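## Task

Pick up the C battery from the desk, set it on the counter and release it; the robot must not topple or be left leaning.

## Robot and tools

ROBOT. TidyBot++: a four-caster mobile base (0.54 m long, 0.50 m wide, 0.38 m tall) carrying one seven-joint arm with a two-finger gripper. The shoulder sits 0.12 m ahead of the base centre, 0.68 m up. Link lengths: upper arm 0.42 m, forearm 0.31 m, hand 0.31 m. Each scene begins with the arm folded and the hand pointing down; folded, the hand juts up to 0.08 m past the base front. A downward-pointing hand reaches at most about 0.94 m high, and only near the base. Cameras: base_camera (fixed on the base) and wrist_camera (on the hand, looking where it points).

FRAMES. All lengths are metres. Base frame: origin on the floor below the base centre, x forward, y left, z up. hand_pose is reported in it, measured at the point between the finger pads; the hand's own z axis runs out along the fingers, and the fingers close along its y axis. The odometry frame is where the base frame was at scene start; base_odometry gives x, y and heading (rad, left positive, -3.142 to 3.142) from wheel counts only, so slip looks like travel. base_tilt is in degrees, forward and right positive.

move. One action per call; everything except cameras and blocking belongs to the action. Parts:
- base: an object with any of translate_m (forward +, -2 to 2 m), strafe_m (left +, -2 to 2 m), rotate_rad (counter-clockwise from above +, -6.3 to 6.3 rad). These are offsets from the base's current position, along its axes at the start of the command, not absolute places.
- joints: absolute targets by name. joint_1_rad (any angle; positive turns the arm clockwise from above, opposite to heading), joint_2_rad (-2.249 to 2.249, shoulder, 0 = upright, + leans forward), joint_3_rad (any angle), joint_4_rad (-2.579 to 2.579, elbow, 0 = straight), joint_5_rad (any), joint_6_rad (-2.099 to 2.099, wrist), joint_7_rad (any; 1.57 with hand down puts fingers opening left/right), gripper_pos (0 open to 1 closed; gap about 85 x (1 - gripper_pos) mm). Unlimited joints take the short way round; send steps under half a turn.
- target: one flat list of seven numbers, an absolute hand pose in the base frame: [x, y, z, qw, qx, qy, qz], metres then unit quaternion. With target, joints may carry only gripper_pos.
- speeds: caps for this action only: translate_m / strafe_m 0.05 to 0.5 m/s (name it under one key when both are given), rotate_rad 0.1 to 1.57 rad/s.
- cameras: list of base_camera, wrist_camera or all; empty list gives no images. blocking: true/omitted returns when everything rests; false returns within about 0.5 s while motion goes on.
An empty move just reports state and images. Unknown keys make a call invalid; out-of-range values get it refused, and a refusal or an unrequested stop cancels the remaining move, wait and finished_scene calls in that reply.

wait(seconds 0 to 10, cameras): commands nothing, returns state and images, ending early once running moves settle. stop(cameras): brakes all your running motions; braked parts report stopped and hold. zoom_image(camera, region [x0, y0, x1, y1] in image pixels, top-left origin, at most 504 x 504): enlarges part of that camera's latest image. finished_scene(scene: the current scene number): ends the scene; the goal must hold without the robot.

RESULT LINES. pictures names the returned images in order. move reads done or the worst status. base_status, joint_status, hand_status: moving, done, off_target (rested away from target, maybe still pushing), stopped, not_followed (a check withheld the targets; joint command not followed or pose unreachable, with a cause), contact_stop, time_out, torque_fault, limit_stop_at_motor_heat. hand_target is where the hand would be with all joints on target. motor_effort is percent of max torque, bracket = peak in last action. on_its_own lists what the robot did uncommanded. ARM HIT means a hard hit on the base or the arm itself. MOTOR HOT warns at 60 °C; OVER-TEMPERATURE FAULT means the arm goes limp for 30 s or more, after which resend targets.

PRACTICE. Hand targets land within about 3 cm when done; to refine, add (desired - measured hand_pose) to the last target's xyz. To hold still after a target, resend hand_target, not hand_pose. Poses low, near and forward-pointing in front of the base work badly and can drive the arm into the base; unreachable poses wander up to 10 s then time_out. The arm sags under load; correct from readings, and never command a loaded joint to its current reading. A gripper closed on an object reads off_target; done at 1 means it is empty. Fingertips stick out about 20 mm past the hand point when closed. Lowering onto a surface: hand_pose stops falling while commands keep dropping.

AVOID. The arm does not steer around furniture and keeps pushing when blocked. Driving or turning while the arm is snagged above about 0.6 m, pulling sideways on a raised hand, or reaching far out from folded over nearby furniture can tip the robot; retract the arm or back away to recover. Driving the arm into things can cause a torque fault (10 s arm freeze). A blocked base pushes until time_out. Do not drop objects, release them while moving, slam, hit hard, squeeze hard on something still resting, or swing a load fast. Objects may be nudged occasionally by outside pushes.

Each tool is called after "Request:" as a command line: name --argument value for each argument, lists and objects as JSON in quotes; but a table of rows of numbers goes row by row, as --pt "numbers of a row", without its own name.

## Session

Request:
move --joints '{"joint_6_rad": 0.3}'

Scene clock: 1.83 s.
move: done
base_odometry: x=+0.000 y=+0.000 heading=+0.000
base_tilt: forward=+1.0 right=-0.3
base_status: not commanded
joint_positions: joint_1_rad=+0.030 joint_2_rad=-0.339 joint_3_rad=+3.185 joint_4_rad=-2.515 joint_5_rad=+0.040 joint_6_rad=+0.254 joint_7_rad=+1.545 gripper_pos=+0.000
joint_status: all done
motor_effort: joint_1_rad=-1(1) joint_2_rad=-6(6) joint_3_rad=-1(2) joint_4_rad=+21(21) joint_5_rad=+1(2) joint_6_rad=+8(9) joint_7_rad=+0(1)
hand_pose: x=+0.5295 y=-0.0264 z=+0.7928 quat_wxyz=(+0.014, +0.819, -0.025, +0.572) (m; base frame)
hand_target: x=+0.5332 y=-0.0263 z=+0.8044 quat_wxyz=(+0.014, +0.807, -0.025, +0.590) (m; base frame)
hand_status: not commanded
pictures: base_camera, wrist_camera
camera_calibration:
wrist_camera: T_world_to_cam=[[-0.100362, -0.994951, -0.000287879, 0.0221697], [-0.344903, 0.0350622, -0.937983, 0.985524], [0.933258, -0.0940386, -0.34668, -0.0888876], [0, 0, 0, 1]] pos_world=[0.42509, -0.0208557, 0.893596]

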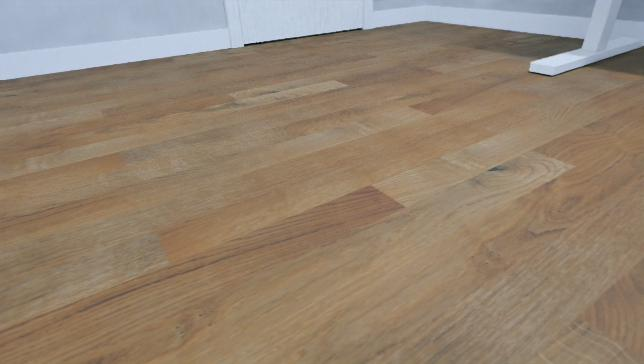

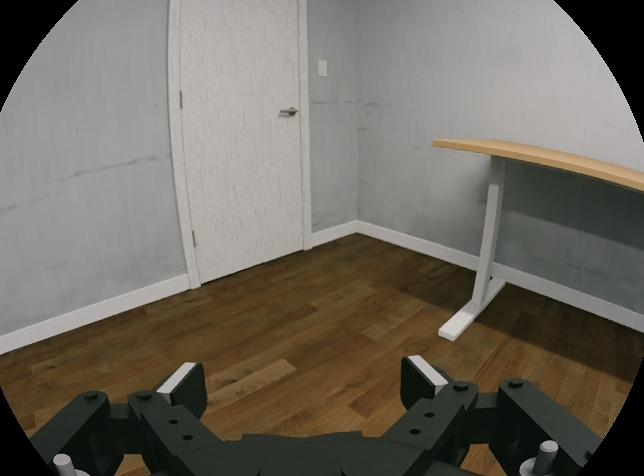

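Request:
move --base '{"rotate_rad": -0.9}' --joints '{"joint_1_rad": 0.0, "joint_2_rad": -0.131, "joint_3_rad": 3.14, "joint_4_rad": -0.901, "joint_5_rad": 0.0, "joint_6_rad": -1.3, "joint_7_rad": 1.57}'

Scene clock: 5.37 s.
move: done
base_odometry: x=+0.000 y=+0.000 heading=-0.900
base_tilt: forward=+1.0 right=-0.3
base_status: done
joint_positions: joint_1_rad=+0.019 joint_2_rad=-0.149 joint_3_rad=+3.164 joint_4_rad=-0.909 joint_5_rad=+0.040 joint_6_rad=-1.245 joint_7_rad=+1.545 gripper_pos=+0.000
joint_status: all done
motor_effort: joint_1_rad=+0(3) joint_2_rad=-11(14) joint_3_rad=-1(4) joint_4_rad=+19(25) joint_5_rad=+2(2) joint_6_rad=+8(10) joint_7_rad=+1(2)
hand_pose: x=+0.5549 y=-0.0302 z=+1.1951 quat_wxyz=(+0.022, +0.842, -0.034, +0.538) (m; base frame)
hand_target: x=+0.5562 y=+0.0021 z=+1.1756 quat_wxyz=(-0.001, +0.860, +0.000, +0.511) (m; base frame)
hand_status: not commanded
pictures: base_camera, wrist_camera
camera_calibration:
wrist_camera: T_world_to_cam=[[-0.12324, -0.992327, 0.00990492, 0.0216715], [-0.41995, 0.0431063, -0.906523, 1.37603], [0.899141, -0.11588, -0.42204, 0.134786], [0, 0, 0, 1]] pos_world=[0.45934, -0.0221912, 1.30407]

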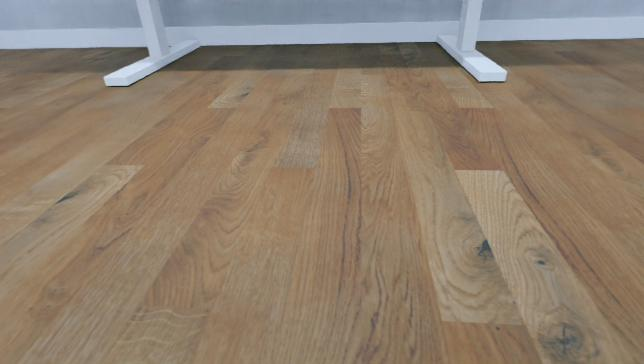

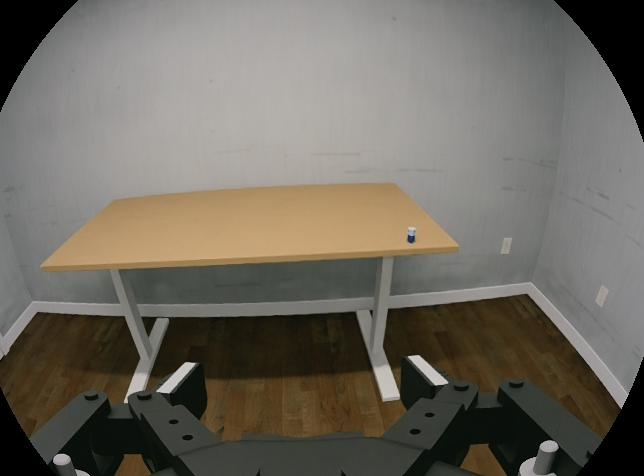

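Request:
zoom_image --camera "wrist_camera" --region '[380, 210, 440, 260]'

Scaled by 8.400.

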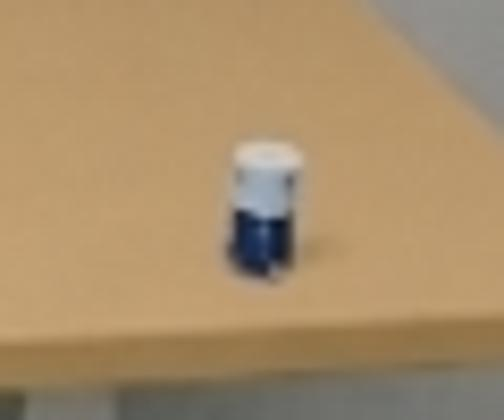

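Request:
move --base '{"translate_m": 0.556, "strafe_m": -0.4225, "rotate_rad": -0.064}'

Scene clock: 10.10 s.
move: done
base_odometry: x=+0.015 y=-0.698 heading=-0.964
base_tilt: forward=+0.9 right=-0.3
base_status: done
joint_positions: joint_1_rad=+0.012 joint_2_rad=-0.135 joint_3_rad=+3.153 joint_4_rad=-0.906 joint_5_rad=+0.039 joint_6_rad=-1.249 joint_7_rad=+1.545 gripper_pos=+0.000
joint_status: not commanded
motor_effort: joint_1_rad=+0(2) joint_2_rad=-11(14) joint_3_rad=+0(2) joint_4_rad=+18(20) joint_5_rad=+2(3) joint_6_rad=+8(9) joint_7_rad=+0(1)
hand_pose: x=+0.5616 y=-0.0209 z=+1.1892 quat_wxyz=(+0.017, +0.846, -0.025, +0.532) (m; base frame)
hand_target: x=+0.5562 y=+0.0021 z=+1.1756 quat_wxyz=(-0.001, +0.860, +0.000, +0.511) (m; base frame)
hand_status: not commanded
pictures: base_camera, wrist_camera
camera_calibration:
wrist_camera: T_world_to_cam=[[-0.103699, -0.994531, 0.0124178, 0.0177591], [-0.43439, 0.0340551, -0.900081, 1.37336], [0.894735, -0.0987317, -0.435546, 0.146319], [0, 0, 0, 1]] pos_world=[0.4675, -0.0146616, 1.29964]

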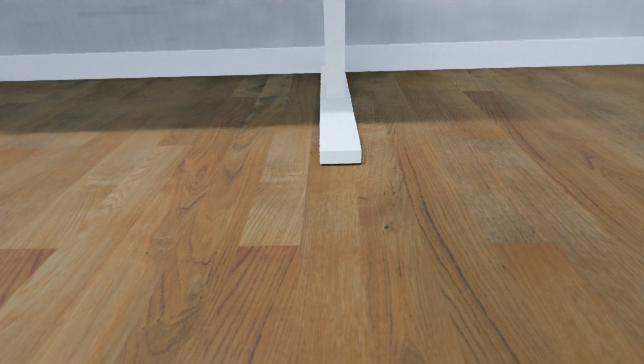

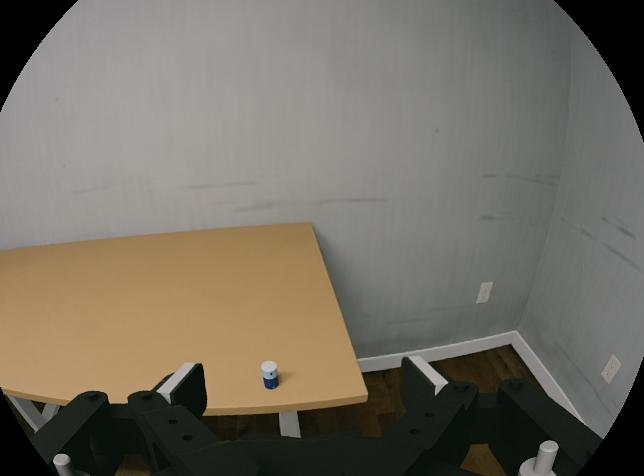

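Request:
zoom_image --camera "wrist_camera" --region '[240, 345, 300, 405]'

Scaled by 8.400.

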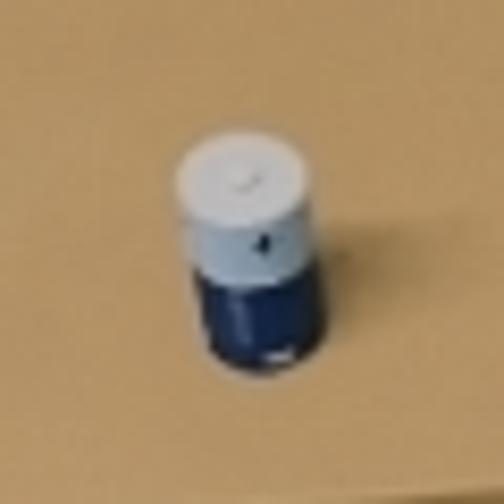

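Request:
move --base '{"translate_m": 0.21, "strafe_m": 0.012}' --target '[0.63, 0.01, 1.01, 0, 0.9659, 0, 0.2588]'

Scene clock: 13.80 s.
move: done
base_odometry: x=+0.144 y=-0.864 heading=-0.965
base_tilt: forward=+1.0 right=-0.3
base_status: done
joint_positions: joint_1_rad=-0.028 joint_2_rad=+0.243 joint_3_rad=+3.159 joint_4_rad=-0.672 joint_5_rad=+0.039 joint_6_rad=-1.644 joint_7_rad=+1.545 gripper_pos=+0.000
joint_status: not commanded
motor_effort: joint_1_rad=+0(2) joint_2_rad=-25(34) joint_3_rad=-1(1) joint_4_rad=+18(22) joint_5_rad=+1(2) joint_6_rad=+6(9) joint_7_rad=+0(1)
hand_pose: x=+0.6408 y=-0.0034 z=+1.0217 quat_wxyz=(+0.015, +0.958, -0.013, +0.287) (m; base frame)
hand_target: x=+0.6300 y=+0.0100 z=+1.0100 quat_wxyz=(+0.000, +0.966, +0.000, +0.259) (m; base frame)
hand_status: done (0.021 m and 4.1 deg from the pose sent, 0.194 m and 34.5 deg at the start)
pictures: base_camera, wrist_camera
camera_calibration:
wrist_camera: T_world_to_cam=[[-0.0649083, -0.996582, 0.0510925, -0.0189123], [-0.835812, 0.0263228, -0.548385, 1.15435], [0.545166, -0.0782985, -0.834664, 0.636081], [0, 0, 0, 1]] pos_world=[0.616822, 0.000570807, 1.16491]

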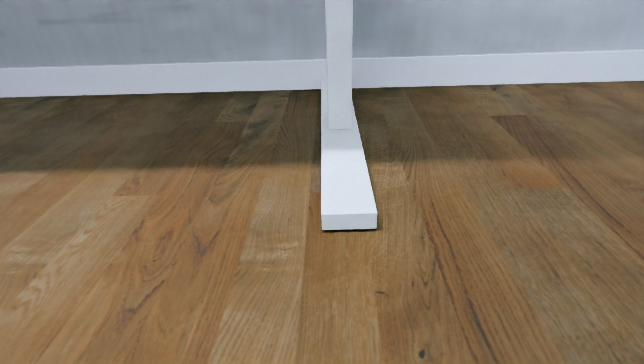

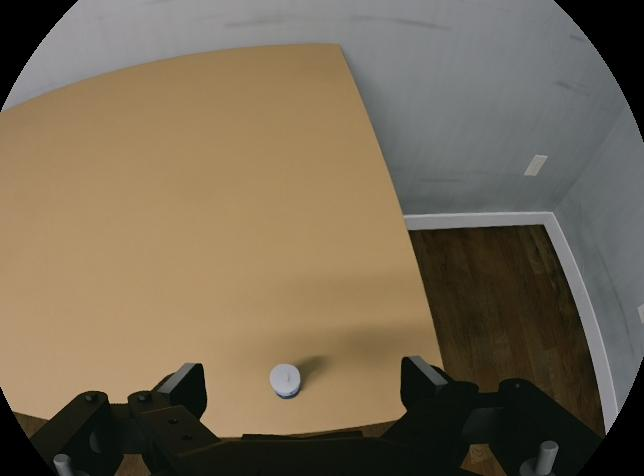

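Request:
zoom_image --camera "wrist_camera" --region '[220, 340, 480, 460]'

Scaled by 1.938.

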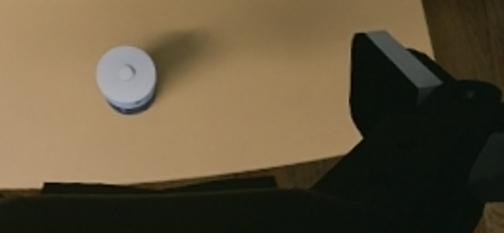

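Request:
move --target '[0.67, 0.015, 0.92, -0.0068, 0.9656, 0.0253, 0.2587]' --cameras '["wrist_camera"]'

Scene clock: 18.20 s.
move: done
base_odometry: x=+0.144 y=-0.864 heading=-0.965
base_tilt: forward=+1.0 right=-0.3
base_status: not commanded
joint_positions: joint_1_rad=-0.028 joint_2_rad=+0.240 joint_3_rad=+3.159 joint_4_rad=-1.007 joint_5_rad=+0.026 joint_6_rad=-1.417 joint_7_rad=+1.568 gripper_pos=+0.000
joint_status: not commanded
motor_effort: joint_1_rad=+0(1) joint_2_rad=-26(28) joint_3_rad=+0(1) joint_4_rad=+20(21) joint_5_rad=+2(2) joint_6_rad=+4(5) joint_7_rad=+1(1)
hand_pose: x=+0.6602 y=+0.0005 z=+0.9138 quat_wxyz=(+0.013, +0.972, +0.003, +0.236) (m; base frame)
hand_target: x=+0.6700 y=+0.0150 z=+0.9200 quat_wxyz=(-0.007, +0.966, +0.025, +0.259) (m; base frame)
hand_status: done (0.019 m and 4.3 deg from the pose sent, 0.107 m and 6.1 deg at the start)
pictures: wrist_camera
camera_calibration:
wrist_camera: T_world_to_cam=[[-0.0274924, -0.997799, 0.0603509, -0.0413916], [-0.889408, -0.00314158, -0.457103, 1.06327], [0.456287, -0.0662435, -0.887364, 0.642528], [0, 0, 0, 1]] pos_world=[0.651365, 0.00460319, 1.05868]

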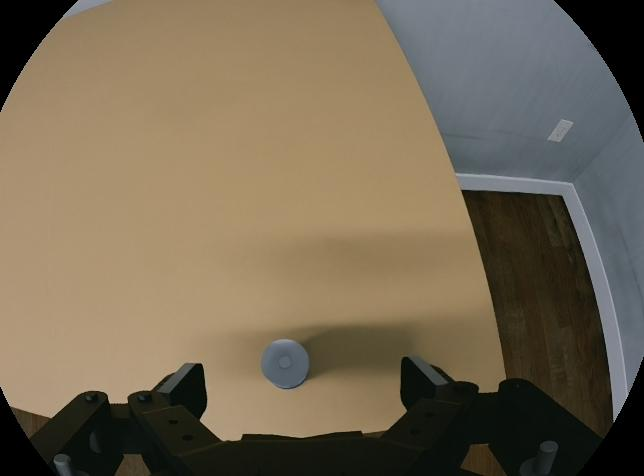

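Request:
move --base '{"strafe_m": 0.006}' --target '[0.687, 0.0155, 0.88, -0.0068, 0.9656, 0.0253, 0.2587]' --cameras '["wrist_camera"]'

Scene clock: 20.17 s.
move: done
base_odometry: x=+0.149 y=-0.861 heading=-0.965
base_tilt: forward=+1.0 right=-0.3
base_status: done
joint_positions: joint_1_rad=-0.028 joint_2_rad=+0.242 joint_3_rad=+3.159 joint_4_rad=-1.119 joint_5_rad=+0.022 joint_6_rad=-1.290 joint_7_rad=+1.569 gripper_pos=+0.000
joint_status: not commanded
motor_effort: joint_1_rad=+0(5) joint_2_rad=-27(29) joint_3_rad=-1(3) joint_4_rad=+21(22) joint_5_rad=+1(3) joint_6_rad=+4(5) joint_7_rad=+1(1)
hand_pose: x=+0.6743 y=+0.0017 z=+0.8815 quat_wxyz=(+0.011, +0.970, +0.005, +0.243) (m; base frame)
hand_target: x=+0.6870 y=+0.0155 z=+0.8800 quat_wxyz=(-0.007, +0.966, +0.025, +0.259) (m; base frame)
hand_status: done (0.019 m and 3.6 deg from the pose sent, 0.046 m and 4.3 deg at the start)
pictures: wrist_camera
camera_calibration:
wrist_camera: T_world_to_cam=[[-0.0233026, -0.998066, 0.0576328, -0.0382923], [-0.882711, -0.00652303, -0.46987, 1.06774], [0.469337, -0.0618223, -0.880852, 0.593055], [0, 0, 0, 1]] pos_world=[0.663268, 0.00541073, 1.0263]

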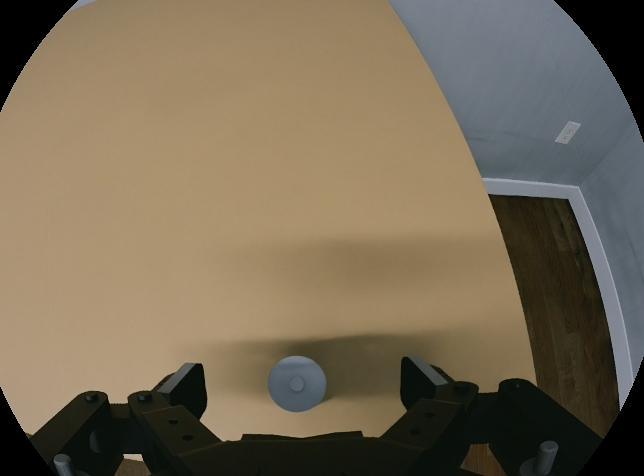

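Request:
move --target '[0.69, 0.0155, 0.857, -0.0068, 0.9656, 0.0253, 0.2587]' --cameras '["wrist_camera"]'

Scene clock: 21.67 s.
move: done
base_odometry: x=+0.149 y=-0.861 heading=-0.965
base_tilt: forward=+1.0 right=-0.3
base_status: not commanded
joint_positions: joint_1_rad=-0.028 joint_2_rad=+0.242 joint_3_rad=+3.159 joint_4_rad=-1.196 joint_5_rad=+0.022 joint_6_rad=-1.214 joint_7_rad=+1.571 gripper_pos=+0.000
joint_status: not commanded
motor_effort: joint_1_rad=+0(1) joint_2_rad=-28(29) joint_3_rad=-1(2) joint_4_rad=+21(22) joint_5_rad=+1(2) joint_6_rad=+5(5) joint_7_rad=+1(1)
hand_pose: x=+0.6782 y=+0.0018 z=+0.8572 quat_wxyz=(+0.011, +0.970, +0.007, +0.242) (m; base frame)
hand_target: x=+0.6900 y=+0.0155 z=+0.8570 quat_wxyz=(-0.007, +0.966, +0.025, +0.259) (m; base frame)
hand_status: done (0.018 m and 3.5 deg from the pose sent, 0.032 m and 3.6 deg at the start)
pictures: wrist_camera
camera_calibration:
wrist_camera: T_world_to_cam=[[-0.0204094, -0.998074, 0.0585734, -0.0394657], [-0.883463, -0.00942339, -0.468407, 1.05907], [0.468057, -0.0613073, -0.881569, 0.571263], [0, 0, 0, 1]] pos_world=[0.66746, 0.00561289, 1.00199]

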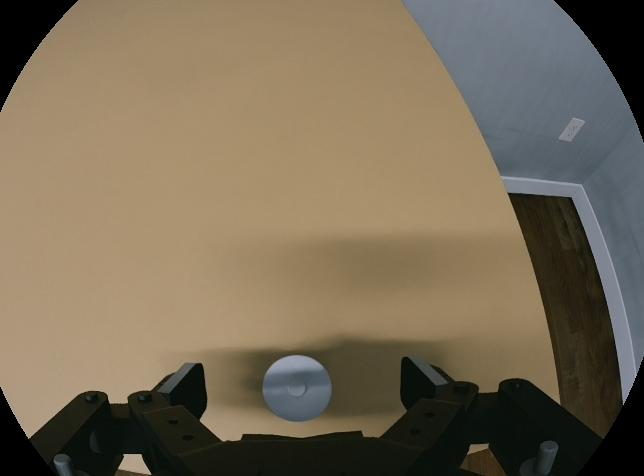

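Request:
move --joints '{"gripper_pos": 0.72}' --cameras '["wrist_camera"]'

Request:
move --joints '{"gripper_pos": 0.85}' --cameras '[]'

Scene clock: 22.90 s.
move: done
base_odometry: x=+0.149 y=-0.861 heading=-0.965
base_tilt: forward=+1.0 right=-0.3
base_status: not commanded
joint_positions: joint_1_rad=-0.028 joint_2_rad=+0.242 joint_3_rad=+3.159 joint_4_rad=-1.196 joint_5_rad=+0.021 joint_6_rad=-1.213 joint_7_rad=+1.571 gripper_pos=+0.718
joint_status: all done
motor_effort: joint_1_rad=+0(1) joint_2_rad=-27(28) joint_3_rad=-1(1) joint_4_rad=+20(21) joint_5_rad=+2(2) joint_6_rad=+4(5) joint_7_rad=+0(1)
hand_pose: x=+0.6784 y=+0.0019 z=+0.8573 quat_wxyz=(+0.011, +0.970, +0.007, +0.243) (m; base frame)
hand_target: x=+0.6900 y=+0.0155 z=+0.8570 quat_wxyz=(-0.007, +0.966, +0.025, +0.259) (m; base frame)
hand_status: not commanded
pictures: wrist_camera
camera_calibration:
wrist_camera: T_world_to_cam=[[-0.0202209, -0.998092, 0.0583408, -0.0393618], [-0.883148, -0.00952178, -0.468997, 1.05959], [0.468658, -0.0610071, -0.881271, 0.570603], [0, 0, 0, 1]] pos_world=[0.66756, 0.00561333, 1.0021]

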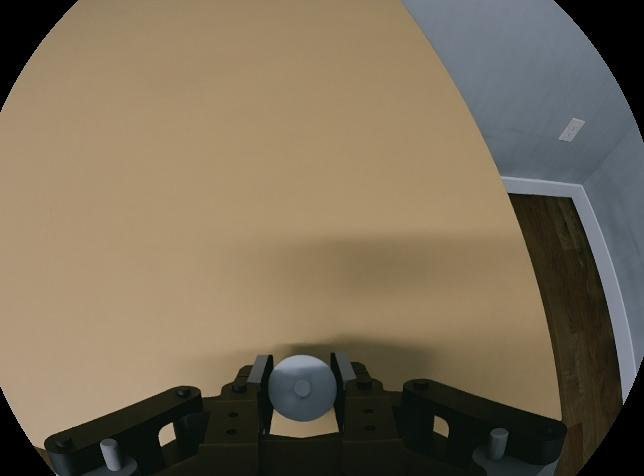

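Scene clock: 23.47 s.
move: off_target
base_odometry: x=+0.149 y=-0.861 heading=-0.965
base_tilt: forward=+1.0 right=-0.3
base_status: not commanded
joint_positions: joint_1_rad=-0.028 joint_2_rad=+0.242 joint_3_rad=+3.159 joint_4_rad=-1.196 joint_5_rad=+0.021 joint_6_rad=-1.213 joint_7_rad=+1.571 gripper_pos=+0.741
joint_status: gripper_pos off_target (ended at +0.741, target +0.850)
motor_effort: joint_1_rad=-1(1) joint_2_rad=-27(27) joint_3_rad=+1(1) joint_4_rad=+21(21) joint_5_rad=+2(2) joint_6_rad=+5(5) joint_7_rad=+1(1)
hand_pose: x=+0.6785 y=+0.0019 z=+0.8576 quat_wxyz=(+0.011, +0.970, +0.007, +0.243) (m; base frame)
hand_target: x=+0.6900 y=+0.0155 z=+0.8570 quat_wxyz=(-0.007, +0.966, +0.025, +0.259) (m; base frame)
hand_status: not commanded
pictures: none
No camera images: "cameras" was empty.

Request:
move --target '[0.69, 0.0155, 0.90, -0.0068, 0.9656, 0.0253, 0.2587]' --cameras '["wrist_camera"]'

Scene clock: 37.03 s.
move: done
base_odometry: x=+0.149 y=-0.861 heading=-0.965
base_tilt: forward=+1.0 right=-0.3
base_status: not commanded
joint_positions: joint_1_rad=-0.028 joint_2_rad=+0.254 joint_3_rad=+3.159 joint_4_rad=-1.044 joint_5_rad=+0.021 joint_6_rad=-1.265 joint_7_rad=+1.571 gripper_pos=+0.741
joint_status: not commanded
motor_effort: joint_1_rad=+0(1) joint_2_rad=-28(30) joint_3_rad=+0(1) joint_4_rad=+21(23) joint_5_rad=+2(2) joint_6_rad=+5(6) joint_7_rad=+1(1)
hand_pose: x=+0.6980 y=+0.0023 z=+0.9134 quat_wxyz=(+0.011, +0.958, +0.006, +0.286) (m; base frame)
hand_target: x=+0.6900 y=+0.0155 z=+0.9000 quat_wxyz=(-0.007, +0.966, +0.025, +0.259) (m; base frame)
hand_status: done (0.020 m and 4.4 deg from the pose sent, 0.046 m and 3.5 deg at the start)
pictures: wrist_camera
camera_calibration:
wrist_camera: T_world_to_cam=[[-0.0259712, -0.998132, 0.0553009, -0.0350231], [-0.83804, -0.00841987, -0.545544, 1.14156], [0.54499, -0.0605128, -0.836256, 0.516573], [0, 0, 0, 1]] pos_world=[0.674238, 0.00591341, 1.0567]

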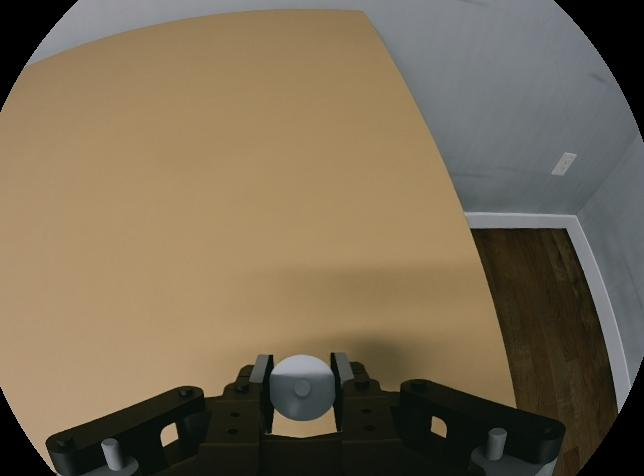

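Request:
move --target '[0.55, 0.0155, 1.04, -0.0068, 0.9656, 0.0253, 0.2587]' --base '{"translate_m": -0.6}' --speeds '{"translate_m": 0.35}' --cameras '["wrist_camera"]'

Request:
move --base '{"rotate_rad": 3.13}' --speeds '{"rotate_rad": 1.2}'

Scene clock: 40.23 s.
move: done
base_odometry: x=-0.192 y=-0.367 heading=-0.965
base_tilt: forward=+1.0 right=-0.3
base_status: done
joint_positions: joint_1_rad=-0.028 joint_2_rad=+0.089 joint_3_rad=+3.159 joint_4_rad=-0.747 joint_5_rad=+0.020 joint_6_rad=-1.728 joint_7_rad=+1.571 gripper_pos=+0.741
joint_status: not commanded
motor_effort: joint_1_rad=+0(2) joint_2_rad=-19(34) joint_3_rad=+0(2) joint_4_rad=+18(23) joint_5_rad=+1(2) joint_6_rad=+6(6) joint_7_rad=+0(1)
hand_pose: x=+0.5598 y=+0.0004 z=+1.0509 quat_wxyz=(+0.008, +0.959, +0.001, +0.285) (m; base frame)
hand_target: x=+0.5500 y=+0.0155 z=+1.0400 quat_wxyz=(-0.007, +0.966, +0.025, +0.259) (m; base frame)
hand_status: done (0.021 m and 4.5 deg from the pose sent, 0.195 m and 4.4 deg at the start)
pictures: wrist_camera
camera_calibration:
wrist_camera: T_world_to_cam=[[-0.0339543, -0.998325, 0.0468399, -0.0347193], [-0.838877, 0.00299299, -0.544313, 1.09995], [0.543261, -0.0577747, -0.837574, 0.709034], [0, 0, 0, 1]] pos_world=[0.536354, 0.00301094, 1.19421]

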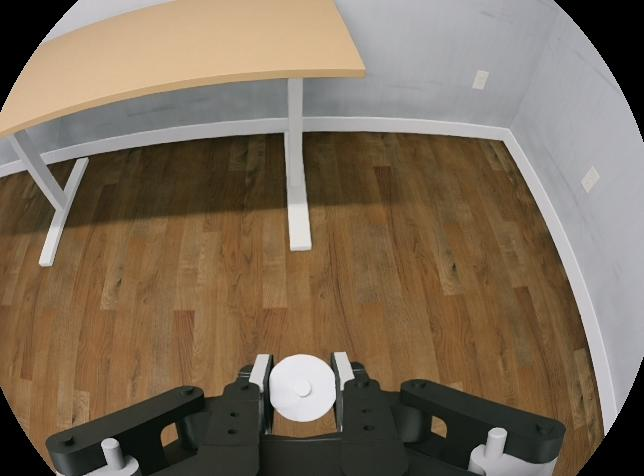

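Scene clock: 43.90 s.
move: done
base_odometry: x=-0.192 y=-0.367 heading=+2.164
base_tilt: forward=+1.0 right=-0.3
base_status: done
joint_positions: joint_1_rad=-0.033 joint_2_rad=+0.093 joint_3_rad=+3.159 joint_4_rad=-0.747 joint_5_rad=+0.019 joint_6_rad=-1.728 joint_7_rad=+1.571 gripper_pos=+0.741
joint_status: not commanded
motor_effort: joint_1_rad=+0(3) joint_2_rad=-19(22) joint_3_rad=+0(2) joint_4_rad=+18(19) joint_5_rad=+2(3) joint_6_rad=+6(6) joint_7_rad=+0(1)
hand_pose: x=+0.5611 y=+0.0027 z=+1.0493 quat_wxyz=(+0.007, +0.959, +0.003, +0.283) (m; base frame)
hand_target: x=+0.5500 y=+0.0155 z=+1.0400 quat_wxyz=(-0.007, +0.966, +0.025, +0.259) (m; base frame)
hand_status: not commanded
pictures: base_camera, wrist_camera
camera_calibration:
wrist_camera: T_world_to_cam=[[-0.0287445, -0.998505, 0.0464938, -0.0348727], [-0.840865, -0.000995712, -0.541243, 1.09814], [0.54048, -0.0546528, -0.83958, 0.710745], [0, 0, 0, 1]] pos_world=[0.53824, 0.0051171, 1.19271]

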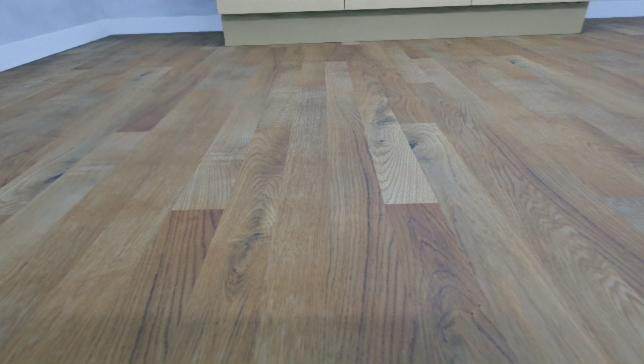

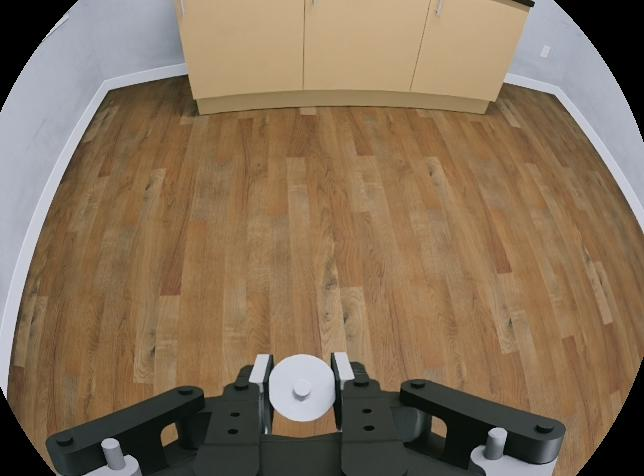

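Request:
move --base '{"translate_m": 1.35}'

Scene clock: 48.47 s.
move: done
base_odometry: x=-0.947 y=+0.752 heading=+2.165
base_tilt: forward=+1.0 right=-0.3
base_status: done
joint_positions: joint_1_rad=-0.033 joint_2_rad=+0.098 joint_3_rad=+3.159 joint_4_rad=-0.747 joint_5_rad=+0.019 joint_6_rad=-1.730 joint_7_rad=+1.571 gripper_pos=+0.741
joint_status: not commanded
motor_effort: joint_1_rad=+0(1) joint_2_rad=-20(23) joint_3_rad=+0(1) joint_4_rad=+18(19) joint_5_rad=+2(2) joint_6_rad=+5(6) joint_7_rad=+1(1)
hand_pose: x=+0.5627 y=+0.0027 z=+1.0465 quat_wxyz=(+0.007, +0.960, +0.003, +0.280) (m; base frame)
hand_target: x=+0.5500 y=+0.0155 z=+1.0400 quat_wxyz=(-0.007, +0.966, +0.025, +0.259) (m; base frame)
hand_status: not commanded
pictures: base_camera, wrist_camera
camera_calibration:
wrist_camera: T_world_to_cam=[[-0.0284181, -0.998494, 0.0469307, -0.0352737], [-0.844934, -0.00109199, -0.534869, 1.09352], [0.534115, -0.0548533, -0.843631, 0.715423], [0, 0, 0, 1]] pos_world=[0.540834, 0.00521689, 1.1901]

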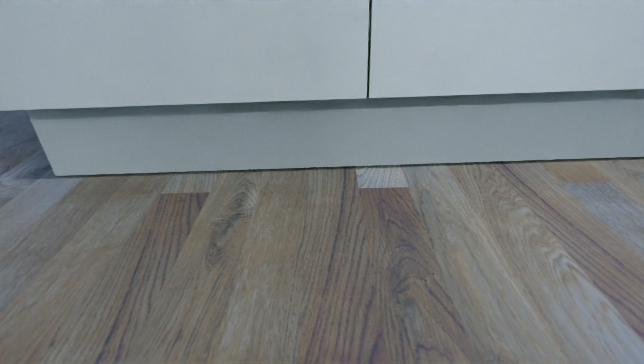

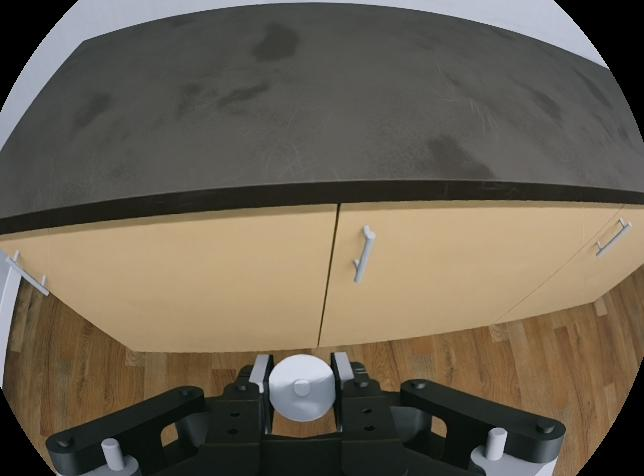

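Request:
move --base '{"translate_m": 0.36}' --speeds '{"translate_m": 0.3}'

Scene clock: 51.43 s.
move: done
base_odometry: x=-1.149 y=+1.050 heading=+2.166
base_tilt: forward=+1.0 right=-0.3
base_status: done
joint_positions: joint_1_rad=-0.033 joint_2_rad=+0.098 joint_3_rad=+3.159 joint_4_rad=-0.747 joint_5_rad=+0.019 joint_6_rad=-1.731 joint_7_rad=+1.571 gripper_pos=+0.741
joint_status: not commanded
motor_effort: joint_1_rad=+0(1) joint_2_rad=-20(23) joint_3_rad=+0(1) joint_4_rad=+18(19) joint_5_rad=+2(2) joint_6_rad=+6(6) joint_7_rad=+1(1)
hand_pose: x=+0.5623 y=+0.0027 z=+1.0464 quat_wxyz=(+0.007, +0.960, +0.003, +0.279) (m; base frame)
hand_target: x=+0.5500 y=+0.0155 z=+1.0400 quat_wxyz=(-0.007, +0.966, +0.025, +0.259) (m; base frame)
hand_status: not commanded
pictures: base_camera, wrist_camera
camera_calibration:
wrist_camera: T_world_to_cam=[[-0.0283684, -0.998494, 0.046964, -0.0353364], [-0.845485, -0.00109529, -0.533999, 1.09251], [0.533246, -0.054856, -0.84418, 0.716484], [0, 0, 0, 1]] pos_world=[0.540633, 0.00521689, 1.1899]

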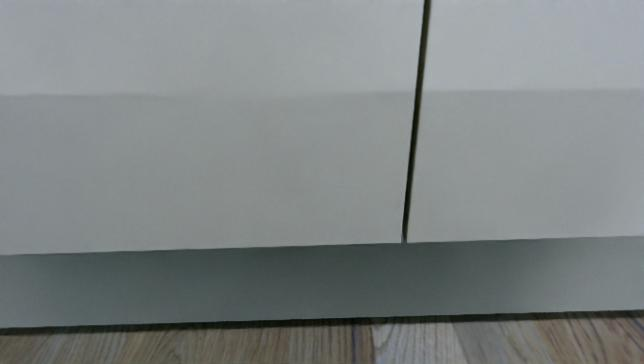

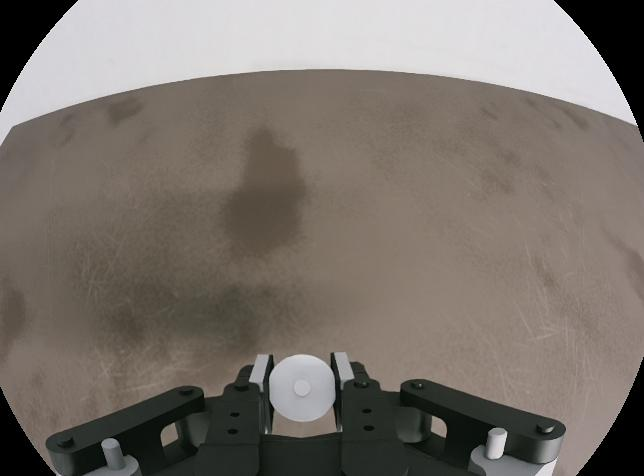

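Request:
move --target '[0.575, 0.0155, 0.975, -0.0069, 0.9640, 0.0253, 0.2638]' --cameras '["wrist_camera"]'

Scene clock: 53.37 s.
move: done
base_odometry: x=-1.149 y=+1.050 heading=+2.166
base_tilt: forward=+1.0 right=-0.3
base_status: not commanded
joint_positions: joint_1_rad=-0.033 joint_2_rad=+0.053 joint_3_rad=+3.159 joint_4_rad=-1.058 joint_5_rad=+0.019 joint_6_rad=-1.553 joint_7_rad=+1.571 gripper_pos=+0.741
joint_status: not commanded
motor_effort: joint_1_rad=+0(1) joint_2_rad=-20(21) joint_3_rad=+0(1) joint_4_rad=+20(21) joint_5_rad=+1(2) joint_6_rad=+5(6) joint_7_rad=+1(1)
hand_pose: x=+0.5663 y=+0.0023 z=+0.9654 quat_wxyz=(+0.008, +0.971, +0.005, +0.237) (m; base frame)
hand_target: x=+0.5750 y=+0.0155 z=+0.9750 quat_wxyz=(-0.007, +0.964, +0.025, +0.264) (m; base frame)
hand_status: done (0.019 m and 4.3 deg from the pose sent, 0.074 m and 3.5 deg at the start)
pictures: wrist_camera
camera_calibration:
wrist_camera: T_world_to_cam=[[-0.0214376, -0.998441, 0.0515449, -0.0402763], [-0.888647, -0.00459367, -0.458569, 1.00428], [0.458091, -0.0556358, -0.887163, 0.730067], [0, 0, 0, 1]] pos_world=[0.557154, 0.00501773, 1.1103]

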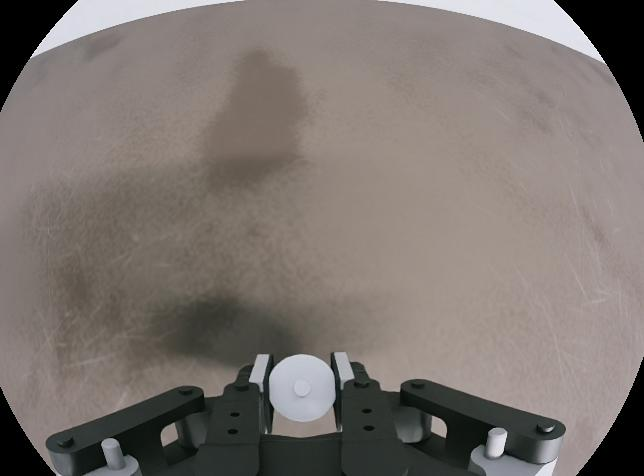

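Request:
move --target '[0.575, 0.0155, 0.969, -0.007, 0.9631, 0.0253, 0.2681]' --cameras '[]'

Request:
move --target '[0.575, 0.0155, 0.965, -0.007, 0.9631, 0.0253, 0.2681]' --cameras '["wrist_camera"]'

Scene clock: 54.70 s.
move: done
base_odometry: x=-1.149 y=+1.050 heading=+2.166
base_tilt: forward=+1.0 right=-0.3
base_status: not commanded
joint_positions: joint_1_rad=-0.033 joint_2_rad=+0.037 joint_3_rad=+3.159 joint_4_rad=-1.101 joint_5_rad=+0.019 joint_6_rad=-1.514 joint_7_rad=+1.571 gripper_pos=+0.741
joint_status: not commanded
motor_effort: joint_1_rad=+0(1) joint_2_rad=-19(20) joint_3_rad=-1(1) joint_4_rad=+20(21) joint_5_rad=+1(2) joint_6_rad=+5(5) joint_7_rad=+1(1)
hand_pose: x=+0.5667 y=+0.0022 z=+0.9595 quat_wxyz=(+0.008, +0.970, +0.006, +0.243) (m; base frame)
hand_target: x=+0.5750 y=+0.0155 z=+0.9690 quat_wxyz=(-0.007, +0.963, +0.025, +0.268) (m; base frame)
hand_status: done (0.018 m and 4.2 deg from the pose sent, 0.016 m and 4.7 deg at the start)
pictures: none
No camera images: "cameras" was empty.

Scene clock: 55.30 s.
move: done
base_odometry: x=-1.149 y=+1.050 heading=+2.166
base_tilt: forward=+1.0 right=-0.3
base_status: not commanded
joint_positions: joint_1_rad=-0.033 joint_2_rad=+0.033 joint_3_rad=+3.159 joint_4_rad=-1.119 joint_5_rad=+0.019 joint_6_rad=-1.499 joint_7_rad=+1.571 gripper_pos=+0.741
joint_status: not commanded
motor_effort: joint_1_rad=-1(1) joint_2_rad=-19(20) joint_3_rad=+0(1) joint_4_rad=+20(21) joint_5_rad=+1(2) joint_6_rad=+5(5) joint_7_rad=+0(1)
hand_pose: x=+0.5669 y=+0.0022 z=+0.9559 quat_wxyz=(+0.008, +0.970, +0.006, +0.243) (m; base frame)
hand_target: x=+0.5750 y=+0.0155 z=+0.9650 quat_wxyz=(-0.007, +0.963, +0.025, +0.268) (m; base frame)
hand_status: done (0.018 m and 4.1 deg from the pose sent, 0.017 m and 4.2 deg at the start)
pictures: wrist_camera
camera_calibration:
wrist_camera: T_world_to_cam=[[-0.0210999, -0.99847, 0.0511107, -0.0396181], [-0.882757, -0.00539386, -0.469798, 1.00783], [0.469355, -0.055031, -0.881293, 0.709423], [0, 0, 0, 1]] pos_world=[0.555863, 0.00491892, 1.10071]

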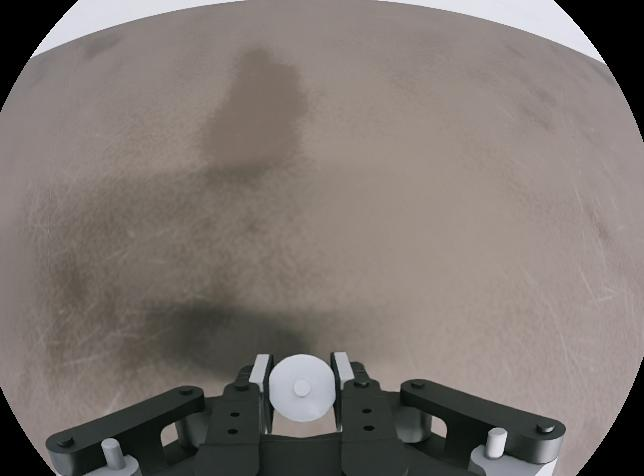

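Request:
move --target '[0.575, 0.0155, 0.962, -0.007, 0.9631, 0.0253, 0.2681]' --cameras '[]'

Request:
move --target '[0.575, 0.0155, 0.959, -0.007, 0.9631, 0.0253, 0.2681]' --cameras '["wrist_camera"]'

Scene clock: 56.13 s.
move: done
base_odometry: x=-1.149 y=+1.050 heading=+2.166
base_tilt: forward=+1.0 right=-0.3
base_status: not commanded
joint_positions: joint_1_rad=-0.033 joint_2_rad=+0.028 joint_3_rad=+3.159 joint_4_rad=-1.131 joint_5_rad=+0.019 joint_6_rad=-1.487 joint_7_rad=+1.571 gripper_pos=+0.741
joint_status: not commanded
motor_effort: joint_1_rad=-1(1) joint_2_rad=-19(19) joint_3_rad=+0(1) joint_4_rad=+20(21) joint_5_rad=+1(2) joint_6_rad=+5(5) joint_7_rad=+1(1)
hand_pose: x=+0.5671 y=+0.0022 z=+0.9544 quat_wxyz=(+0.008, +0.969, +0.006, +0.245) (m; base frame)
hand_target: x=+0.5750 y=+0.0155 z=+0.9620 quat_wxyz=(-0.007, +0.963, +0.025, +0.268) (m; base frame)
hand_status: done (0.017 m and 3.9 deg from the pose sent, 0.017 m and 4.1 deg at the start)
pictures: none
No camera images: "cameras" was empty.

Scene clock: 56.67 s.
move: done
base_odometry: x=-1.149 y=+1.050 heading=+2.166
base_tilt: forward=+1.0 right=-0.3
base_status: not commanded
joint_positions: joint_1_rad=-0.033 joint_2_rad=+0.022 joint_3_rad=+3.159 joint_4_rad=-1.141 joint_5_rad=+0.019 joint_6_rad=-1.475 joint_7_rad=+1.571 gripper_pos=+0.741
joint_status: not commanded
motor_effort: joint_1_rad=+0(1) joint_2_rad=-19(19) joint_3_rad=+0(1) joint_4_rad=+20(21) joint_5_rad=+1(2) joint_6_rad=+4(5) joint_7_rad=+1(1)
hand_pose: x=+0.5671 y=+0.0022 z=+0.9543 quat_wxyz=(+0.008, +0.969, +0.006, +0.249) (m; base frame)
hand_target: x=+0.5750 y=+0.0155 z=+0.9590 quat_wxyz=(-0.007, +0.963, +0.025, +0.268) (m; base frame)
hand_status: done (0.016 m and 3.6 deg from the pose sent, 0.016 m and 3.9 deg at the start)
pictures: wrist_camera
camera_calibration:
wrist_camera: T_world_to_cam=[[-0.0212814, -0.998485, 0.0507418, -0.0390566], [-0.877275, -0.00569281, -0.479955, 1.01385], [0.479517, -0.0547286, -0.875824, 0.696991], [0, 0, 0, 1]] pos_world=[0.554372, 0.00491947, 1.09902]

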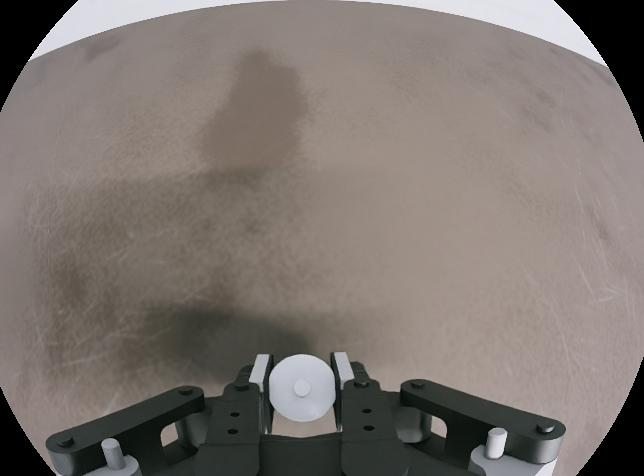

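Request:
move --joints '{"gripper_pos": 0.66}' --cameras '[]'

Request:
move --joints '{"gripper_pos": 0.3}' --cameras '["wrist_camera"]'

Scene clock: 57.57 s.
move: done
base_odometry: x=-1.149 y=+1.050 heading=+2.166
base_tilt: forward=+1.0 right=-0.3
base_status: not commanded
joint_positions: joint_1_rad=-0.033 joint_2_rad=+0.022 joint_3_rad=+3.159 joint_4_rad=-1.141 joint_5_rad=+0.019 joint_6_rad=-1.475 joint_7_rad=+1.571 gripper_pos=+0.660
joint_status: all done
motor_effort: joint_1_rad=+0(1) joint_2_rad=-19(19) joint_3_rad=+0(1) joint_4_rad=+20(20) joint_5_rad=+1(2) joint_6_rad=+5(5) joint_7_rad=+0(1)
hand_pose: x=+0.5671 y=+0.0022 z=+0.9543 quat_wxyz=(+0.008, +0.968, +0.006, +0.249) (m; base frame)
hand_target: x=+0.5750 y=+0.0155 z=+0.9590 quat_wxyz=(-0.007, +0.963, +0.025, +0.268) (m; base frame)
hand_status: not commanded
pictures: none
No camera images: "cameras" was empty.

Scene clock: 58.30 s.
move: done
base_odometry: x=-1.149 y=+1.050 heading=+2.166
base_tilt: forward=+1.0 right=-0.3
base_status: not commanded
joint_positions: joint_1_rad=-0.033 joint_2_rad=+0.022 joint_3_rad=+3.159 joint_4_rad=-1.141 joint_5_rad=+0.019 joint_6_rad=-1.475 joint_7_rad=+1.571 gripper_pos=+0.300
joint_status: all done
motor_effort: joint_1_rad=+0(1) joint_2_rad=-19(19) joint_3_rad=+0(1) joint_4_rad=+20(21) joint_5_rad=+2(2) joint_6_rad=+4(5) joint_7_rad=+1(1)
hand_pose: x=+0.5671 y=+0.0022 z=+0.9543 quat_wxyz=(+0.008, +0.968, +0.006, +0.249) (m; base frame)
hand_target: x=+0.5750 y=+0.0155 z=+0.9590 quat_wxyz=(-0.007, +0.963, +0.025, +0.268) (m; base frame)
hand_status: not commanded
pictures: wrist_camera
camera_calibration:
wrist_camera: T_world_to_cam=[[-0.0212831, -0.998485, 0.0507441, -0.039051], [-0.87721, -0.00569983, -0.480074, 1.01398], [0.479636, -0.0547306, -0.875759, 0.696718], [0, 0, 0, 1]] pos_world=[0.554472, 0.00491947, 1.09892]

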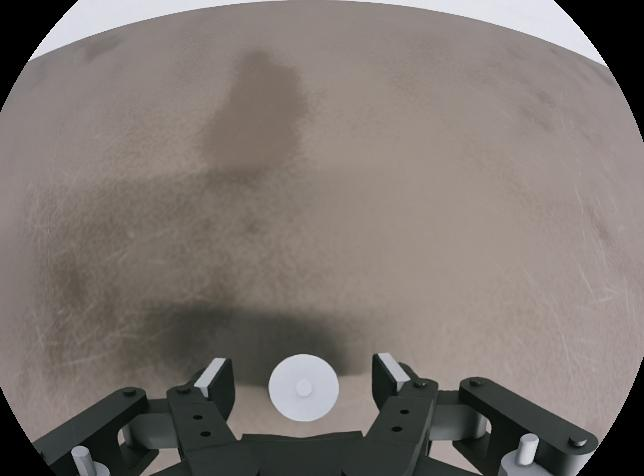

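Standing. Lift away.

Request:
move --joints '{"gripper_pos": 0.05}' --target '[0.56, 0.0155, 1.035, -0.007, 0.9631, 0.0253, 0.2681]' --cameras '["wrist_camera"]'

Scene clock: 60.03 s.
move: done
base_odometry: x=-1.149 y=+1.050 heading=+2.166
base_tilt: forward=+1.0 right=-0.3
base_status: not commanded
joint_positions: joint_1_rad=-0.033 joint_2_rad=+0.071 joint_3_rad=+3.159 joint_4_rad=-0.795 joint_5_rad=+0.019 joint_6_rad=-1.666 joint_7_rad=+1.571 gripper_pos=+0.050
joint_status: all done
motor_effort: joint_1_rad=+0(1) joint_2_rad=-18(20) joint_3_rad=+0(1) joint_4_rad=+18(21) joint_5_rad=+2(2) joint_6_rad=+5(6) joint_7_rad=+0(1)
hand_pose: x=+0.5665 y=+0.0025 z=+1.0501 quat_wxyz=(+0.007, +0.954, +0.004, +0.300) (m; base frame)
hand_target: x=+0.5600 y=+0.0155 z=+1.0350 quat_wxyz=(-0.007, +0.963, +0.025, +0.268) (m; base frame)
hand_status: done (0.021 m and 4.8 deg from the pose sent, 0.082 m and 3.6 deg at the start)
pictures: wrist_camera
camera_calibration:
wrist_camera: T_world_to_cam=[[-0.0294701, -0.998537, 0.0453444, -0.0332958], [-0.821038, -0.00169227, -0.570872, 1.1229], [0.570113, -0.0540531, -0.819786, 0.670916], [0, 0, 0, 1]] pos_world=[0.538466, 0.00491823, 1.19255]

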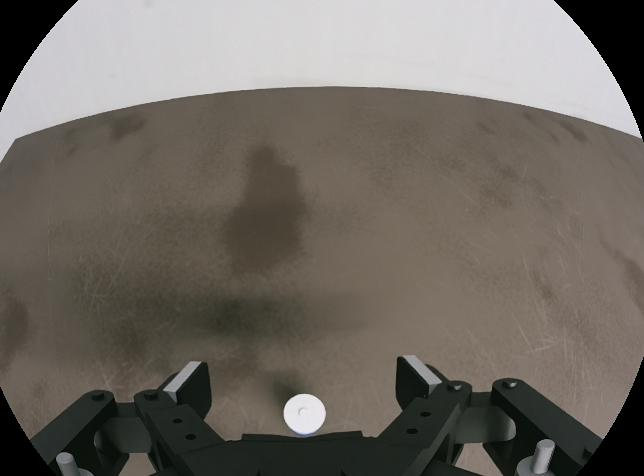

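Request:
finished_scene --scene 2

The scene is finished: the task was done.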